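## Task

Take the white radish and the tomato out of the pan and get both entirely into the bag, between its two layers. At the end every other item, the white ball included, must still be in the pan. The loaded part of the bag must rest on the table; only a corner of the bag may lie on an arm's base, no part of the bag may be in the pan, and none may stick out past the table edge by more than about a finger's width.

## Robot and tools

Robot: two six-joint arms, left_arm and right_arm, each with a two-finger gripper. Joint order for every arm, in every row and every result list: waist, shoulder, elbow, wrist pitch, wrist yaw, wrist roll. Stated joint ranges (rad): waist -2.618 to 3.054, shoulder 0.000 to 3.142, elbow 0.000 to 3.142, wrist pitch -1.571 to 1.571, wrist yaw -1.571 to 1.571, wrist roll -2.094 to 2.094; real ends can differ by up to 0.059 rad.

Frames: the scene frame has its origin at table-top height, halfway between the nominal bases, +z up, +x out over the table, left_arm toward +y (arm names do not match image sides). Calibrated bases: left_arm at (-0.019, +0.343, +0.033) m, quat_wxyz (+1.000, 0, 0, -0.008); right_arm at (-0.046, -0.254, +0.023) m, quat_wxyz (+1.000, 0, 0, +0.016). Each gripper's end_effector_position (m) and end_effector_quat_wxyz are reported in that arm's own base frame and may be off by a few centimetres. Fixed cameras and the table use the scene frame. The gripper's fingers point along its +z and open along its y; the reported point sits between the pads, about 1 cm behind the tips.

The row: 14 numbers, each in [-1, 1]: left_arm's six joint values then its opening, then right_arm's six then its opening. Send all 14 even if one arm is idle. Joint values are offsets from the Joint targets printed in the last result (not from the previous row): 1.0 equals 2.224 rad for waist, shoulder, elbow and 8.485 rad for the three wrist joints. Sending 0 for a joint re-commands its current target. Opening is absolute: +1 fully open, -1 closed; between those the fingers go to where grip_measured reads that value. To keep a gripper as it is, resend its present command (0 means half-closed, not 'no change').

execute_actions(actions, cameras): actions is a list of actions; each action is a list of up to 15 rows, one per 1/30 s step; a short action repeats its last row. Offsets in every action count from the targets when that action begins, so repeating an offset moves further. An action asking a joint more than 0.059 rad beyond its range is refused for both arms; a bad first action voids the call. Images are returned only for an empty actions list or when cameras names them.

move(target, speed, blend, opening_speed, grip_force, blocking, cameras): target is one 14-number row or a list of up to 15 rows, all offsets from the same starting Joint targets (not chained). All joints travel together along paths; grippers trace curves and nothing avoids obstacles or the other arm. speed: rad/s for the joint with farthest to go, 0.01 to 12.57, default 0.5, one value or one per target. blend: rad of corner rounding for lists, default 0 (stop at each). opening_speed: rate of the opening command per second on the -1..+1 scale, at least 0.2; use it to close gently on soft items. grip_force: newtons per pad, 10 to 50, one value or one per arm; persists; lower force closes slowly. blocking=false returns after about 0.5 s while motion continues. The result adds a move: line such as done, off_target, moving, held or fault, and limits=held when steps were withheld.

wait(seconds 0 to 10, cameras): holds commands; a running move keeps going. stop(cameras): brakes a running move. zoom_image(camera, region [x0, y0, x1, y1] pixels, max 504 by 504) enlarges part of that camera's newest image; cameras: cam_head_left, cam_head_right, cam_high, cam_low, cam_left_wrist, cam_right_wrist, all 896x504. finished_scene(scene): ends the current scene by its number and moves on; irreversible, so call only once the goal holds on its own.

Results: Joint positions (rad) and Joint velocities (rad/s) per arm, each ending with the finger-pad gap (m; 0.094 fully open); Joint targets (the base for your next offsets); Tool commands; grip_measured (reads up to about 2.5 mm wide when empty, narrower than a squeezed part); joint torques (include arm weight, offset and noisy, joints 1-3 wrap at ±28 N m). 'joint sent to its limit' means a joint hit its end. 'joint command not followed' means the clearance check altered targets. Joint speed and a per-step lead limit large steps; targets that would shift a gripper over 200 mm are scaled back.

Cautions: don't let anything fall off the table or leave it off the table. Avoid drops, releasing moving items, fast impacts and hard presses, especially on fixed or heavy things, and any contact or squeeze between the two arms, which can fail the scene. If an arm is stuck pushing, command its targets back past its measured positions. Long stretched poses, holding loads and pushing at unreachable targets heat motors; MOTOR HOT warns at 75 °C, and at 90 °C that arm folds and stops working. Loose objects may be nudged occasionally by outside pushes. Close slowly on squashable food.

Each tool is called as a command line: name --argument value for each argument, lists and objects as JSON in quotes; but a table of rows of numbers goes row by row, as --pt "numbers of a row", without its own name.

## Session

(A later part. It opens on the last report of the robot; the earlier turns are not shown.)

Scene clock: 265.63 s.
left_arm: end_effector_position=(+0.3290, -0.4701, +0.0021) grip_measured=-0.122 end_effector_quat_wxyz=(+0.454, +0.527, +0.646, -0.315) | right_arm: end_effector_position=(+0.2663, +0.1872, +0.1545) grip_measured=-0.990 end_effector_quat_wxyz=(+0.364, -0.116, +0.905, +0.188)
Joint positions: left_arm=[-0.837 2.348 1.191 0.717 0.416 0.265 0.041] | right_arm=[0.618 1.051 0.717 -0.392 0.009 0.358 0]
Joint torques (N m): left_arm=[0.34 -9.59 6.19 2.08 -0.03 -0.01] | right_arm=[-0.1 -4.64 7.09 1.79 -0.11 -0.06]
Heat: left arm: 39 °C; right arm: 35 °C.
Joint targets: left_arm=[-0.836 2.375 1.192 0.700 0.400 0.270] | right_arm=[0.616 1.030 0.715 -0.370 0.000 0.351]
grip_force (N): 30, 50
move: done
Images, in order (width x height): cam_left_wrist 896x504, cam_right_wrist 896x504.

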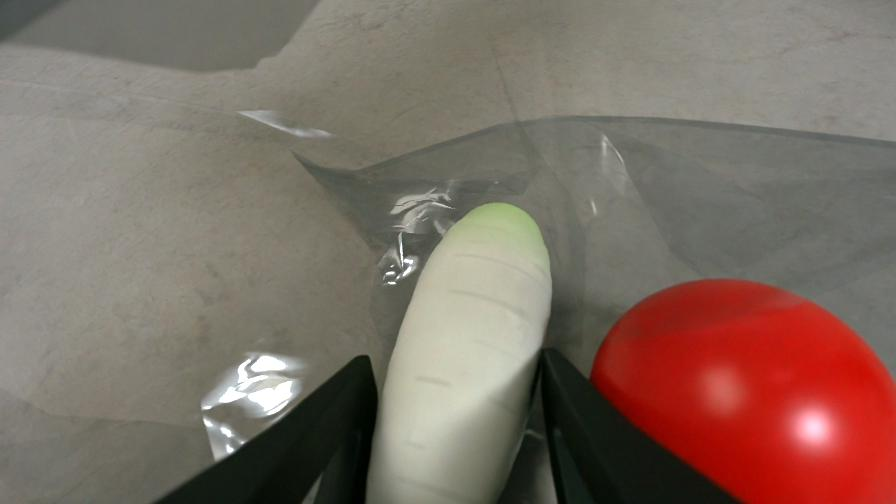

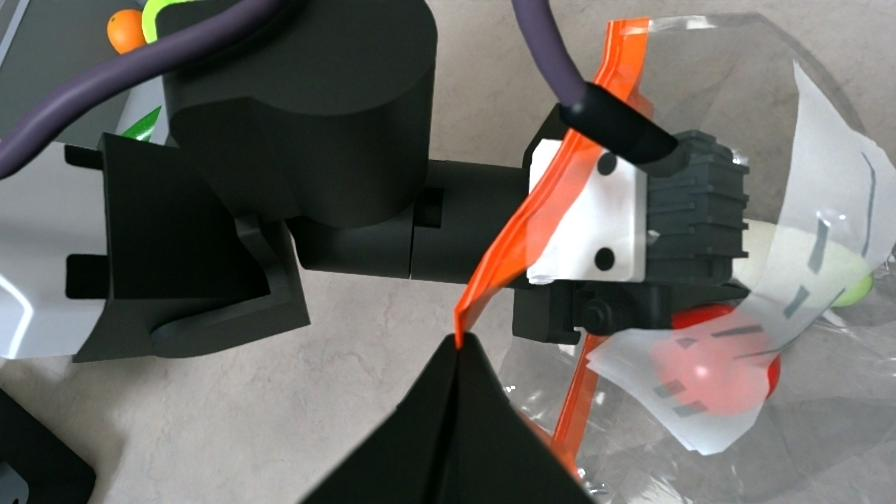

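move --target '[0,0,0,0,0,0,-0.12,-0.1048,-0.0562,0.0328,-0.0147,0,0,-1]' --speed 0.2 --cameras '["cam_left_wrist","cam_right_wrist","cam_low","cam_high"]'

zoom_image --camera "cam_low" --region '[360, 200, 520, 345]'

zoom_image --camera "cam_high" --region '[380, 190, 530, 340]'

Scene clock: 268.37 s.
left_arm: end_effector_position=(+0.3291, -0.4701, +0.0021) grip_measured=-0.122 end_effector_quat_wxyz=(+0.454, +0.527, +0.646, -0.315) | right_arm: end_effector_position=(+0.2837, +0.1152, +0.1884) grip_measured=-0.990 end_effector_quat_wxyz=(+0.406, -0.013, +0.900, +0.156)
Joint positions: left_arm=[-0.837 2.348 1.191 0.717 0.416 0.265 0.041] | right_arm=[0.389 0.921 0.755 -0.504 0.006 0.358 0]
Joint torques (N m): left_arm=[0.35 -9.57 6.19 2.08 -0.03 -0.01] | right_arm=[-0.68 -3.29 10.51 1.68 -0.07 -0.06]
Heat: left arm: 40 °C; right arm: 35 °C.
Joint targets: left_arm=[-0.836 2.375 1.192 0.700 0.399 0.270] | right_arm=[0.383 0.905 0.788 -0.495 0.000 0.350]
grip_force (N): 30, 50
move: done
Images, in order (width x height): cam_high 896x504, cam_low 896x504, cam_left_wrist 896x504, cam_right_wrist 896x504.

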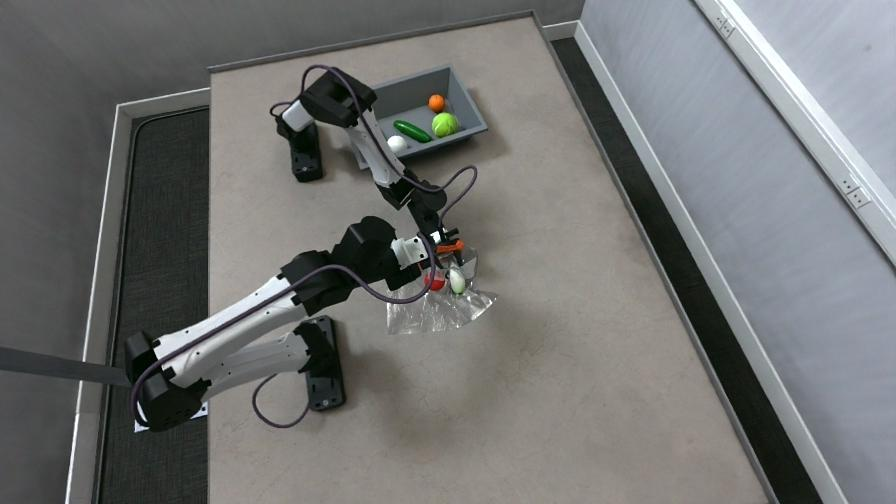

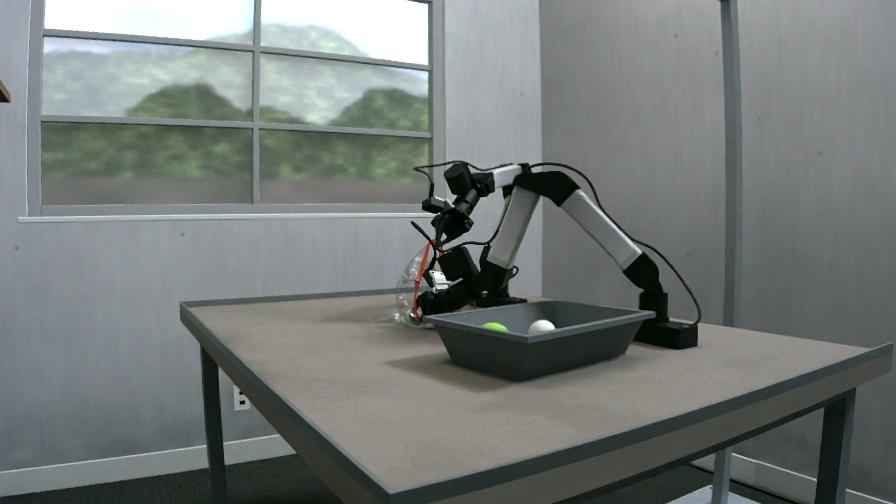

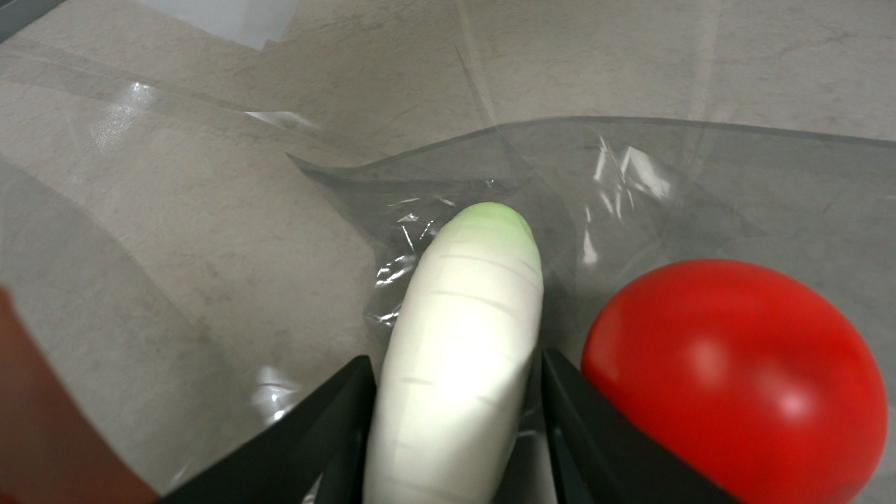

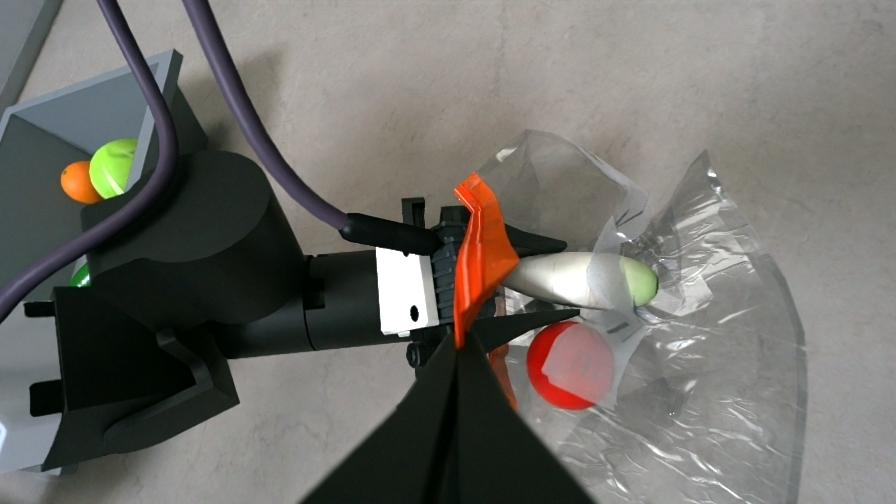

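Scaled by 3.150 from the camera's 896x504 image, which has a finer 1280x720 frame.

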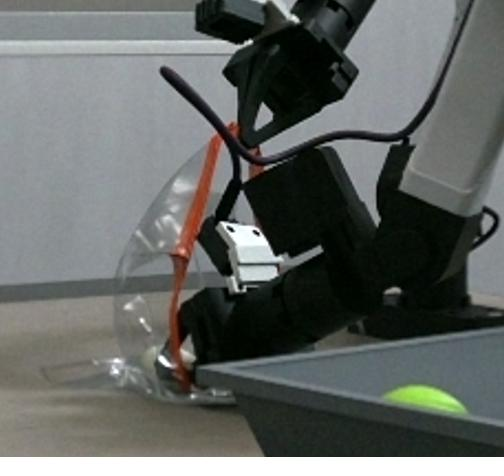

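Scaled by 3.360 from the camera's 896x504 image, which has a finer 1280x720 frame.

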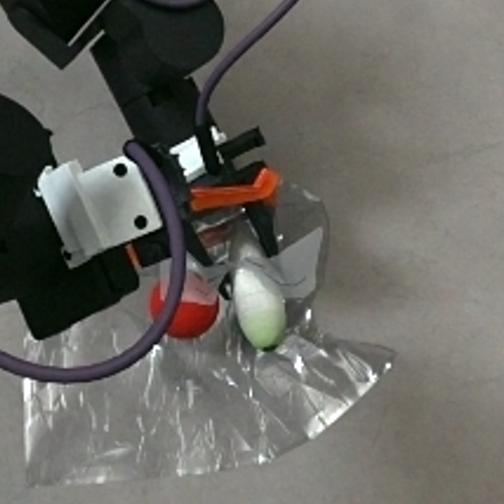

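move --target '[0.0283,-0.1048,-0.1425,0.0147,0,0,-0.12,0,0,0,0,0,0,-1]' --speed 0.25 --cameras '["cam_left_wrist","cam_right_wrist","cam_head_left"]'

Scene clock: 270.73 s.
left_arm: end_effector_position=(+0.3093, -0.4043, +0.0082) grip_measured=-0.122 end_effector_quat_wxyz=(+0.452, +0.509, +0.668, -0.301) | right_arm: end_effector_position=(+0.2816, +0.1146, +0.1857) grip_measured=-0.990 end_effector_quat_wxyz=(+0.400, -0.013, +0.903, +0.155)
Joint positions: left_arm=[-0.779 2.173 0.886 0.822 0.416 0.265 0.041] | right_arm=[0.389 0.921 0.755 -0.518 0.005 0.358 0]
Joint torques (N m): left_arm=[0.69 -12.18 4.27 2.31 -0.03 -0.01] | right_arm=[-0.57 -3.29 10.47 1.84 -0.06 -0.06]
Heat: left arm: 40 °C; right arm: 35 °C.
Joint targets: left_arm=[-0.773 2.142 0.875 0.825 0.400 0.270] | right_arm=[0.383 0.905 0.788 -0.495 0.000 0.350]
grip_force (N): 30, 50
move: done
Images, in order (width x height): cam_head_left 896x504, cam_left_wrist 896x504, cam_right_wrist 896x504.

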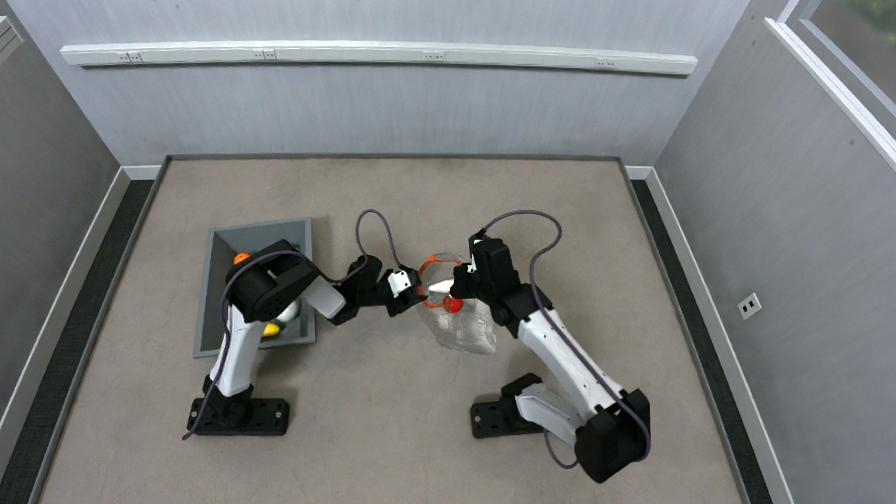

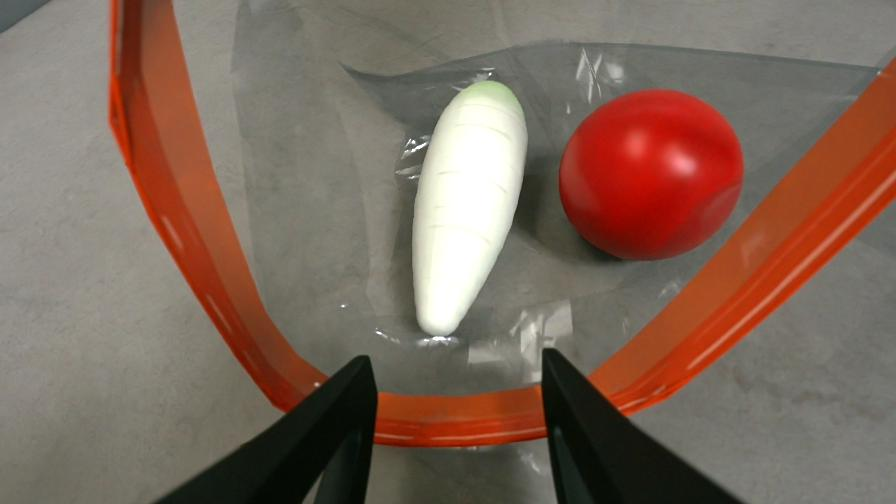

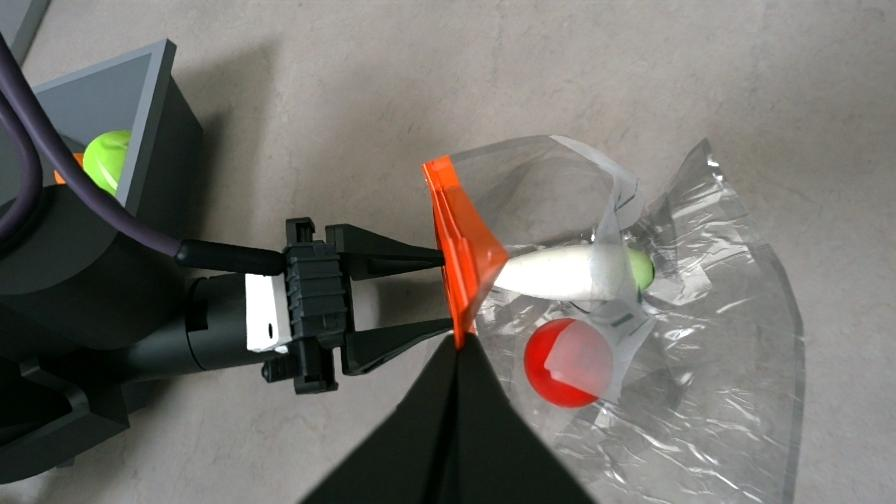

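move --pt "0.045 -0.209 -0.0877 -0.05 0 0 -0.12 0 0 0 0 0 0 -1" --pt "0.2576 -0.3561 -0.0562 -0.0619 0 0 -0.12 0 0 0 0 0 0 -1" --speed '[0.4,0.8]' --blend '[0.05,0]' --cameras '["cam_left_wrist","cam_right_wrist","cam_head_left","cam_low"]'

zoom_image --camera "cam_head_left" --region '[390, 220, 540, 370]'

zoom_image --camera "cam_low" --region '[360, 200, 520, 345]'

Scene clock: 274.03 s.
left_arm: end_effector_position=(+0.3986, -0.1525, +0.2063) grip_measured=-0.122 end_effector_quat_wxyz=(+0.583, +0.300, +0.741, -0.146) | right_arm: end_effector_position=(+0.2817, +0.1146, +0.1859) grip_measured=-0.990 end_effector_quat_wxyz=(+0.401, -0.013, +0.903, +0.155)
Joint positions: left_arm=[-0.202 1.359 0.734 0.318 0.409 0.265 0.041] | right_arm=[0.389 0.921 0.755 -0.517 0.005 0.358 0]
Joint torques (N m): left_arm=[0.47 -5.97 9.76 2.17 0 -0.02] | right_arm=[-0.55 -3.29 10.5 1.84 -0.05 -0.05]
Heat: left arm: 40 °C; right arm: 35 °C.
Joint targets: left_arm=[-0.200 1.350 0.750 0.300 0.400 0.270] | right_arm=[0.383 0.905 0.788 -0.495 0.000 0.350]
grip_force (N): 30, 50
move: done
Images, in order (width x height): cam_head_left 896x504, cam_low 896x504, cam_left_wrist 896x504, cam_right_wrist 896x504.

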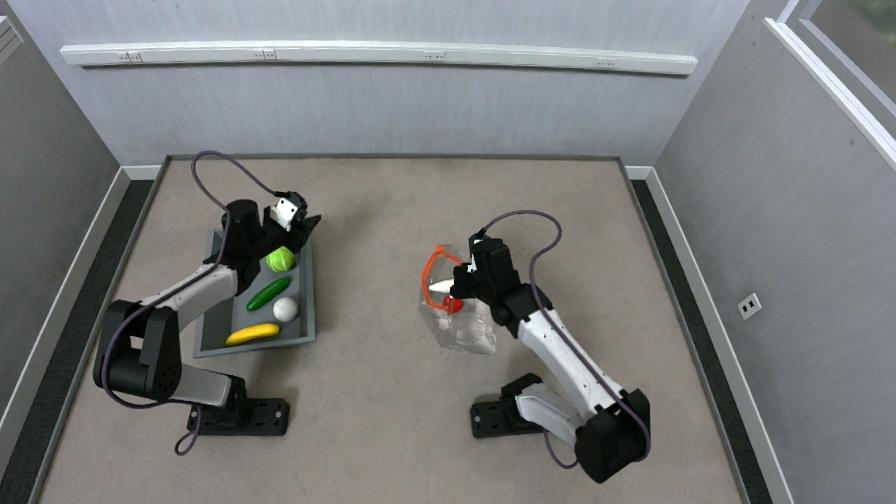

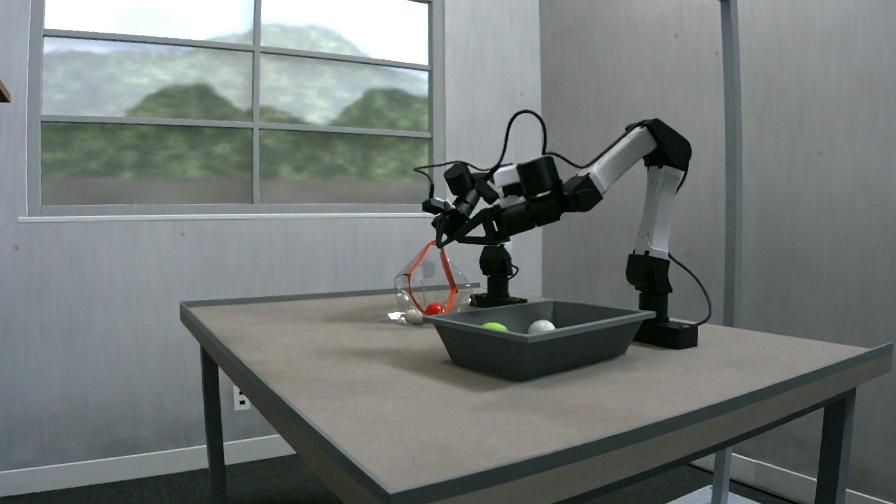

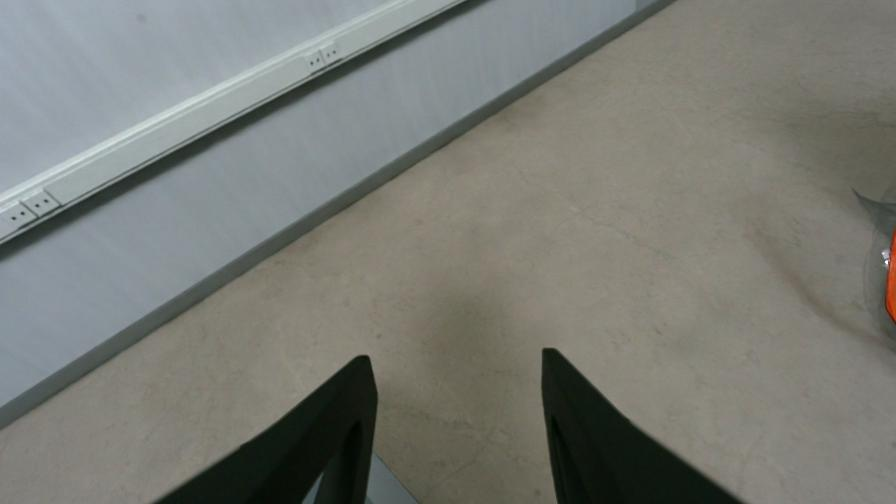

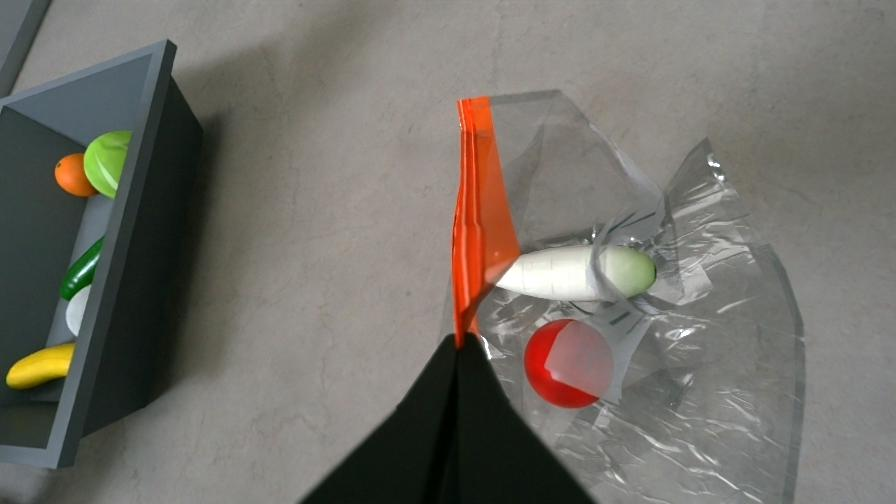

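Scaled by 3.360 from the camera's 896x504 image, which has a finer 1280x720 frame.

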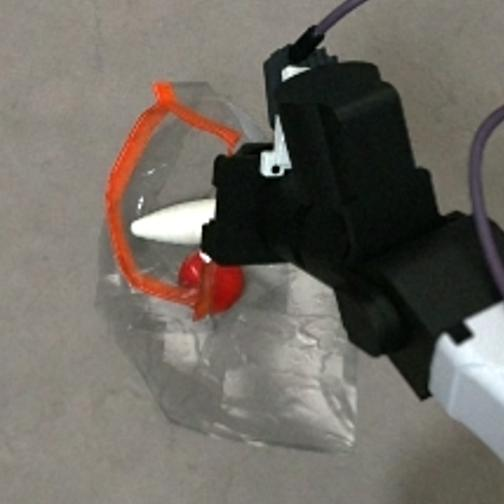

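Scaled by 3.150 from the camera's 896x504 image, which has a finer 1280x720 frame.

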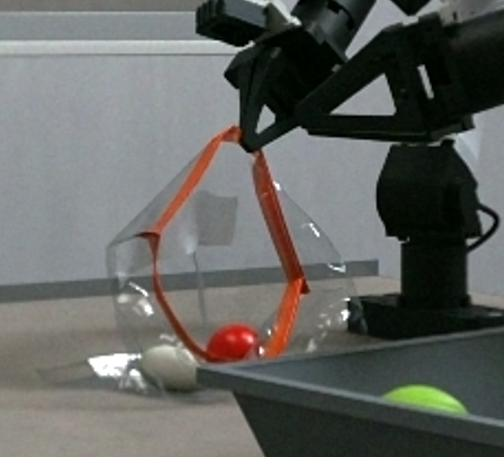

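move --target '[0,0,0,0,0,0,-0.12,0,0.0405,0.1583,-0.033,0,0,-1]' --speed 0.2 --cameras '["cam_right_wrist","cam_head_left","cam_low"]'

zoom_image --camera "cam_head_left" --region '[390, 220, 540, 370]'

zoom_image --camera "cam_low" --region '[360, 200, 520, 345]'

Scene clock: 277.50 s.
left_arm: end_effector_position=(+0.3985, -0.1525, +0.2062) grip_measured=-0.122 end_effector_quat_wxyz=(+0.583, +0.300, +0.741, -0.146) | right_arm: end_effector_position=(+0.2835, +0.1154, +0.2714) grip_measured=-0.990 end_effector_quat_wxyz=(+0.410, -0.013, +0.898, +0.159)
Joint positions: left_arm=[-0.202 1.359 0.734 0.317 0.409 0.265 0.041] | right_arm=[0.389 0.986 1.11 -0.783 0.005 0.358 0]
Joint torques (N m): left_arm=[0.4 -5.96 9.77 2.16 0 -0.01] | right_arm=[-0.57 -1.26 9.87 1.74 -0.05 -0.06]
Heat: left arm: 39 °C; right arm: 35 °C.
Joint targets: left_arm=[-0.200 1.350 0.750 0.300 0.400 0.270] | right_arm=[0.383 0.995 1.140 -0.775 0.000 0.350]
grip_force (N): 30, 50
move: done
Images, in order (width x height): cam_head_left 896x504, cam_low 896x504, cam_right_wrist 896x504.

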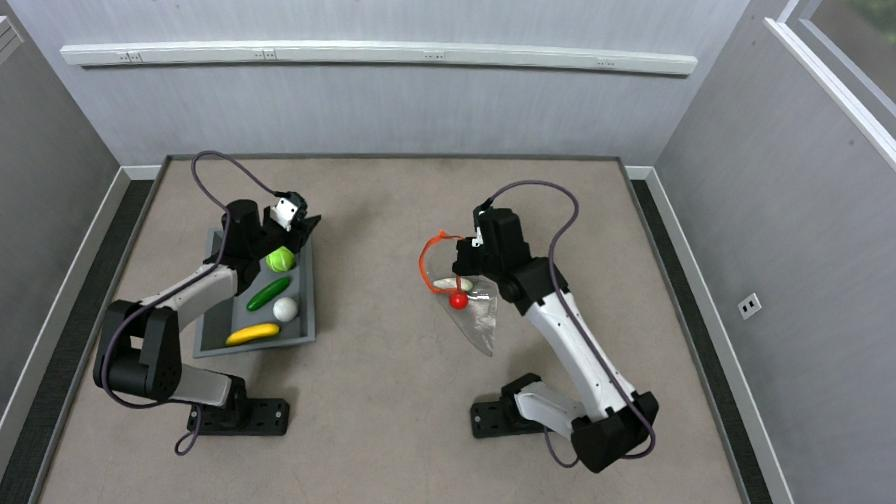

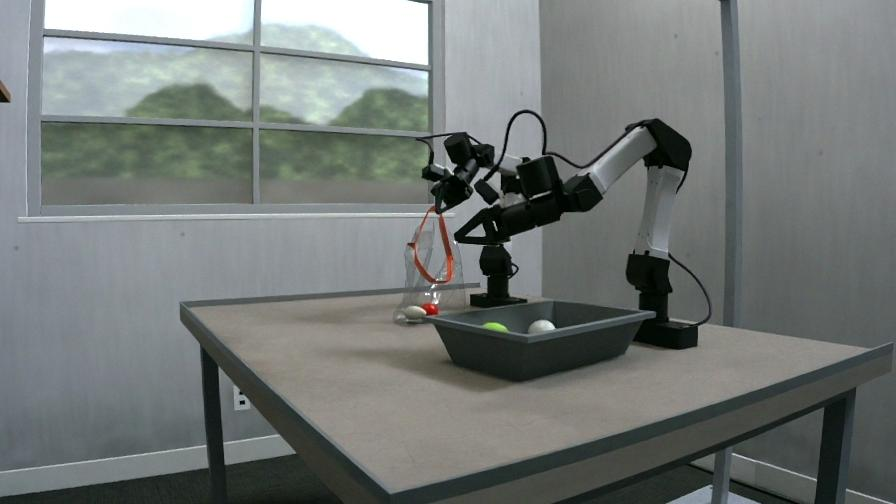

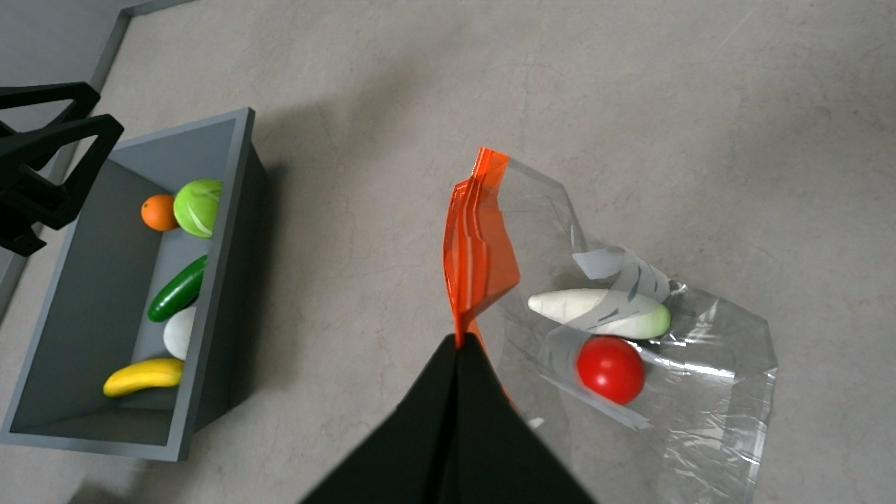

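Scaled by 3.360 from the camera's 896x504 image, which has a finer 1280x720 frame.

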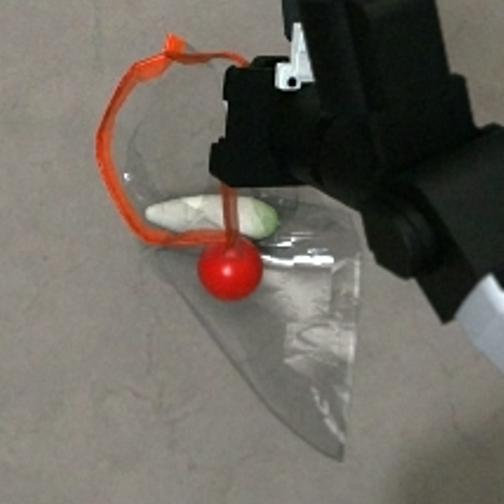

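Scaled by 3.150 from the camera's 896x504 image, which has a finer 1280x720 frame.

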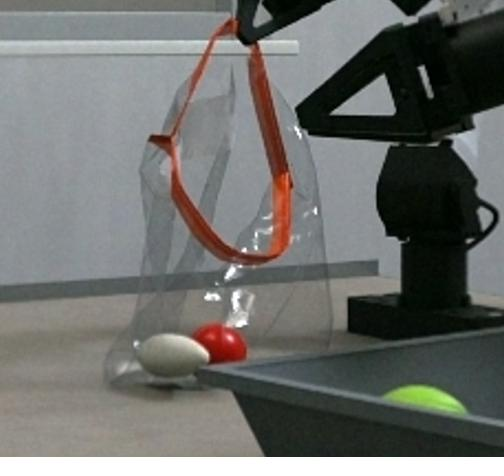

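move --pt "0 0 0 0 0 0 -0.12 0.1115 0.0899 -0.009 0.0213 0 0 -1" --pt "0 0 0 0 0 0 -0.12 0.1722 0.2136 -0.1281 0.0786 0 0 -1" --speed 0.3 --blend '[0.05,0]' --cameras '["cam_right_wrist","cam_head_left","cam_low"]'

zoom_image --camera "cam_head_left" --region '[370, 220, 520, 370]'

zoom_image --camera "cam_low" --region '[360, 200, 520, 345]'

Scene clock: 281.73 s.
left_arm: end_effector_position=(+0.3985, -0.1525, +0.2062) grip_measured=-0.122 end_effector_quat_wxyz=(+0.583, +0.300, +0.741, -0.146) | right_arm: end_effector_position=(+0.2982, +0.2827, +0.1198) grip_measured=-0.990 end_effector_quat_wxyz=(+0.345, -0.182, +0.896, +0.214)
Joint positions: left_arm=[-0.202 1.359 0.734 0.317 0.409 0.265 0.041] | right_arm=[0.761 1.461 0.857 -0.13 0.005 0.358 0]
Joint torques (N m): left_arm=[0.39 -5.98 9.76 2.15 0 -0.01] | right_arm=[0.68 -5.09 6.79 1.71 -0.06 -0.06]
Heat: left arm: 38 °C; right arm: 36 °C.
Joint targets: left_arm=[-0.200 1.350 0.750 0.300 0.400 0.270] | right_arm=[0.766 1.470 0.855 -0.108 0.000 0.351]
grip_force (N): 30, 50
move: done
Images, in order (width x height): cam_head_left 896x504, cam_low 896x504, cam_right_wrist 896x504.

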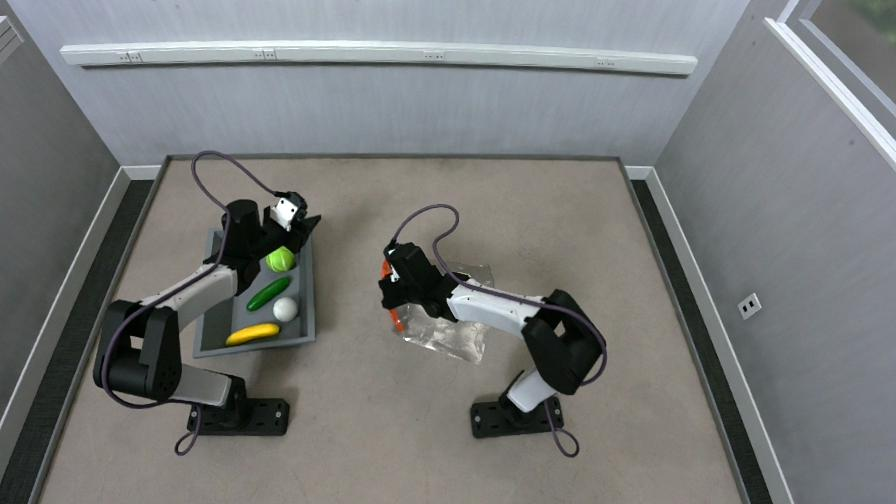

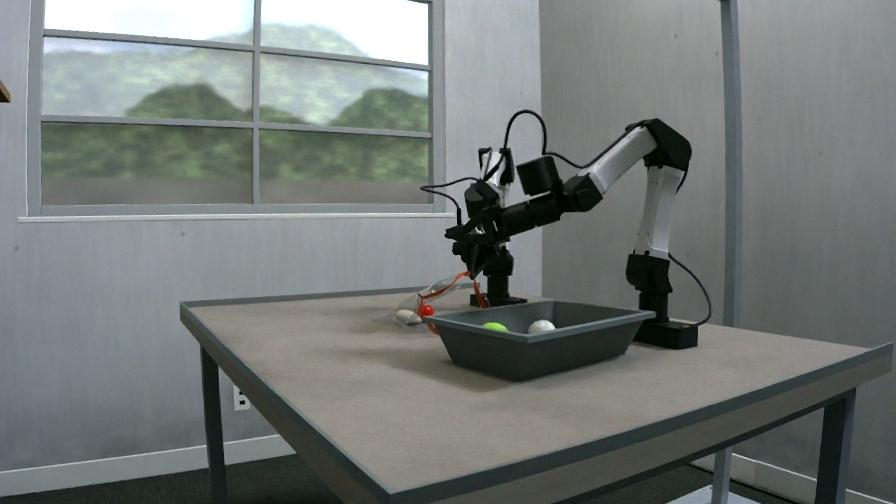

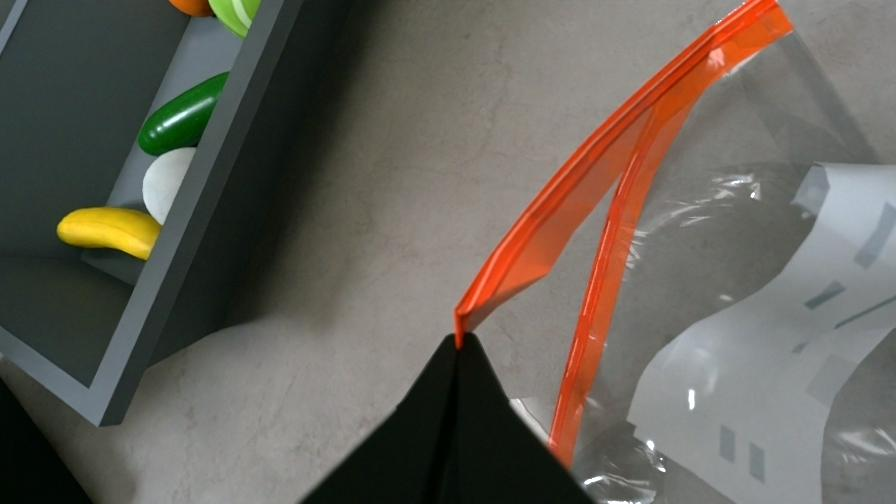

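Scaled by 3.360 from the camera's 896x504 image, which has a finer 1280x720 frame.

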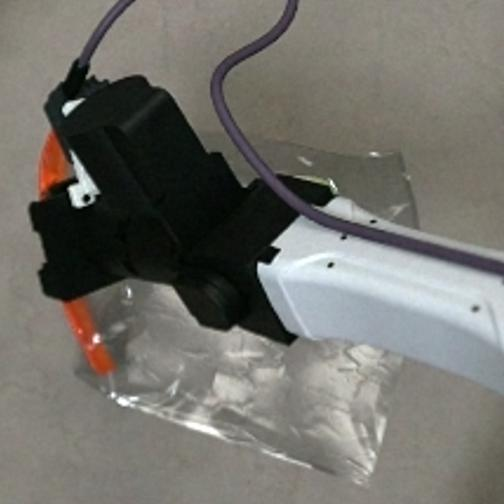

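Scaled by 3.150 from the camera's 896x504 image, which has a finer 1280x720 frame.

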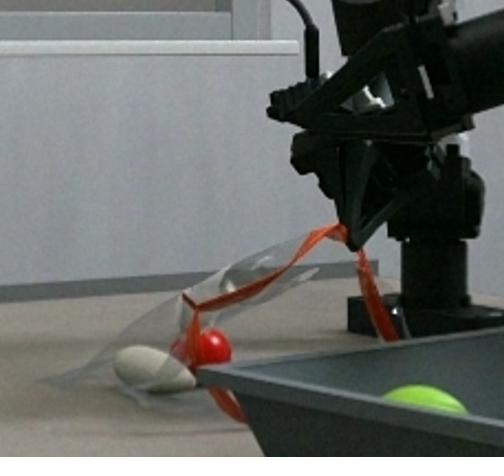

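move --target '[0,0,0,0,0,0,-0.12,0.0165,0.1551,-0.0158,0.0275,0,0,-1]' --speed 0.3 --cameras '["cam_right_wrist","cam_head_left","cam_low"]'

zoom_image --camera "cam_low" --region '[360, 200, 520, 345]'

Scene clock: 283.87 s.
left_arm: end_effector_position=(+0.3985, -0.1525, +0.2062) grip_measured=-0.122 end_effector_quat_wxyz=(+0.583, +0.300, +0.741, -0.146) | right_arm: end_effector_position=(+0.2987, +0.3041, +0.0101) grip_measured=-0.990 end_effector_quat_wxyz=(+0.287, -0.204, +0.918, +0.184)
Joint positions: left_arm=[-0.202 1.359 0.734 0.317 0.409 0.265 0.041] | right_arm=[0.796 1.803 0.823 0.106 0.005 0.358 0]
Joint torques (N m): left_arm=[0.35 -5.97 9.74 2.16 0 -0.02] | right_arm=[0.66 -6.61 5.41 1.58 -0.05 -0.05]
Heat: left arm: 38 °C; right arm: 35 °C.
Joint targets: left_arm=[-0.200 1.350 0.750 0.300 0.400 0.270] | right_arm=[0.803 1.815 0.820 0.125 0.000 0.351]
grip_force (N): 30, 50
move: done
Images, in order (width x height): cam_head_left 896x504, cam_low 896x504, cam_right_wrist 896x504.

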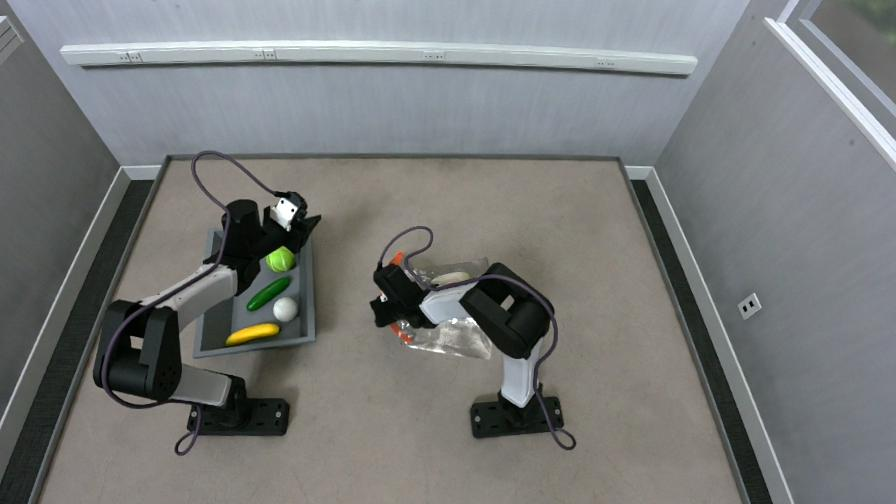

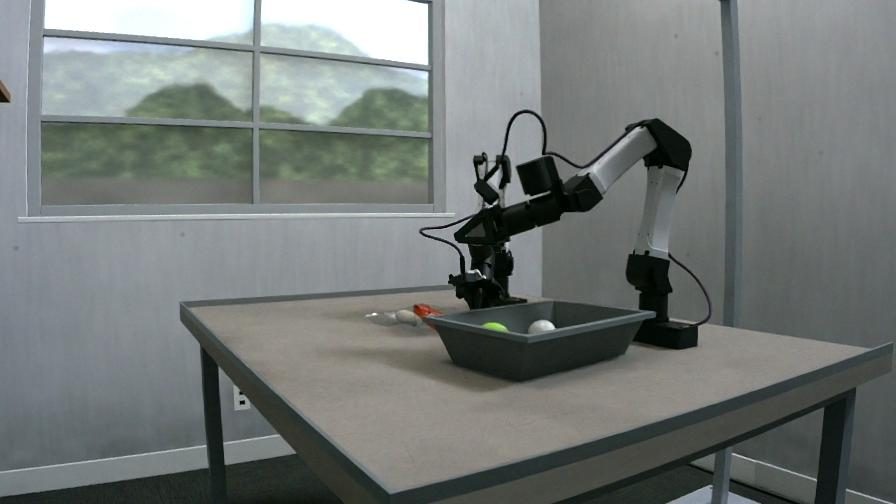

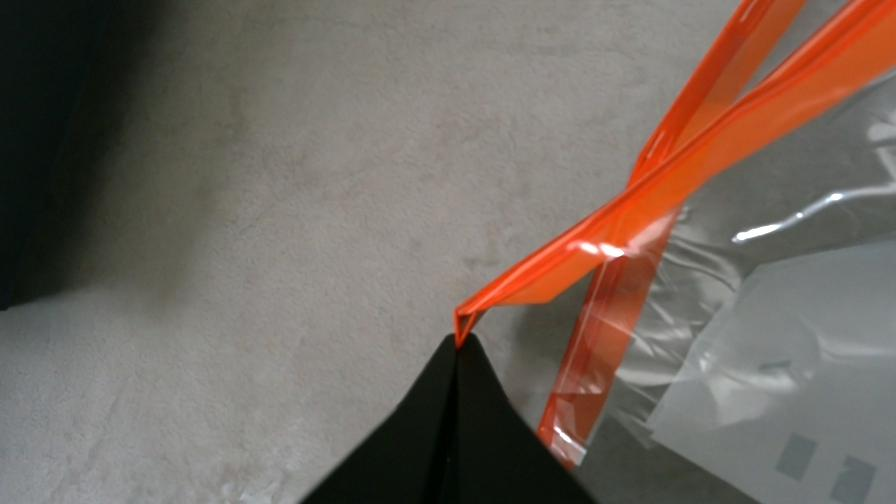

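Scaled by 3.150 from the camera's 896x504 image, which has a finer 1280x720 frame.

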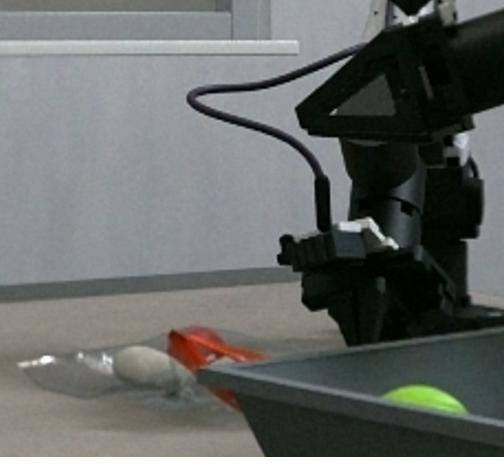

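move --target '[0,0,0,0,0,0,-0.12,0,0,0,0,0,0,-0.5]' --opening_speed 0.4 --cameras '["cam_right_wrist","cam_low"]'

Scene clock: 285.93 s.
left_arm: end_effector_position=(+0.3985, -0.1525, +0.2062) grip_measured=-0.122 end_effector_quat_wxyz=(+0.583, +0.300, +0.741, -0.146) | right_arm: end_effector_position=(+0.2989, +0.3042, +0.0103) grip_measured=-0.501 end_effector_quat_wxyz=(+0.288, -0.204, +0.917, +0.185)
Joint positions: left_arm=[-0.202 1.359 0.734 0.317 0.409 0.265 0.041] | right_arm=[0.796 1.803 0.823 0.107 0.005 0.358 0.023]
Joint torques (N m): left_arm=[0.39 -5.97 9.81 2.15 0 -0.02] | right_arm=[0.68 -6.61 5.39 1.58 -0.05 -0.05]
Heat: left arm: 38 °C; right arm: 35 °C.
Joint targets: left_arm=[-0.200 1.350 0.750 0.300 0.400 0.270] | right_arm=[0.803 1.815 0.820 0.125 0.000 0.351]
grip_force (N): 30, 50
move: done
Images, in order (width x height): cam_low 896x504, cam_right_wrist 896x504.

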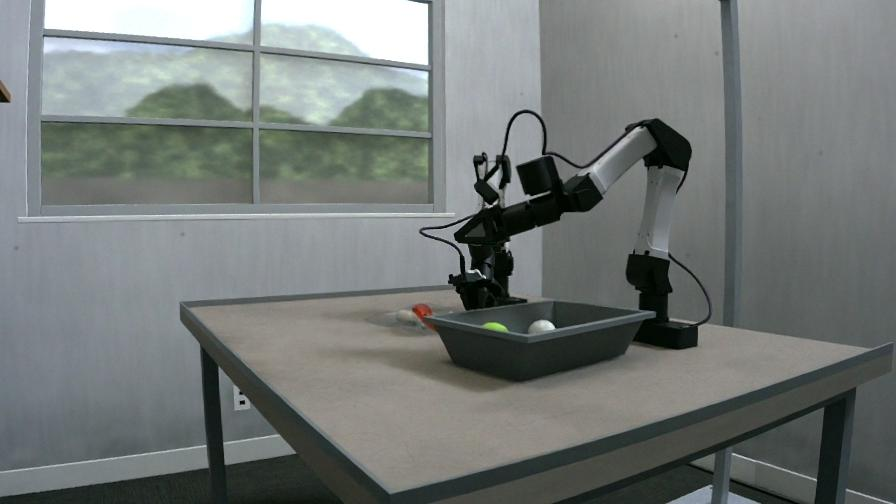

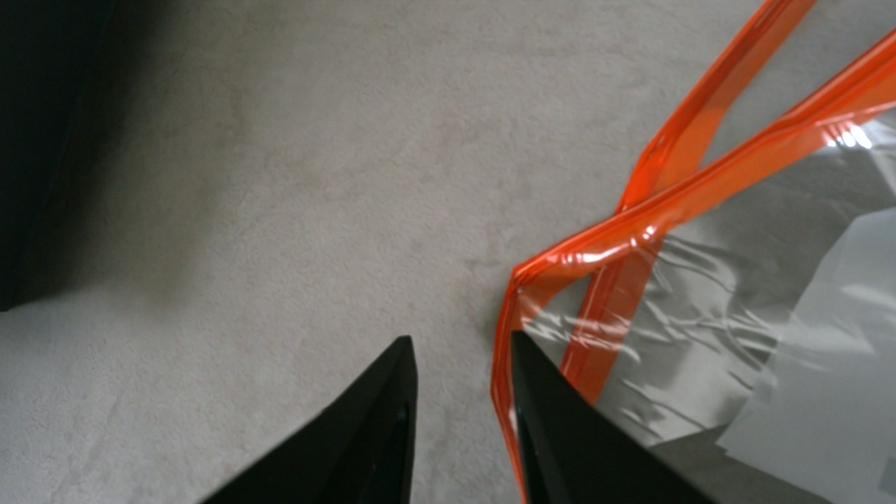

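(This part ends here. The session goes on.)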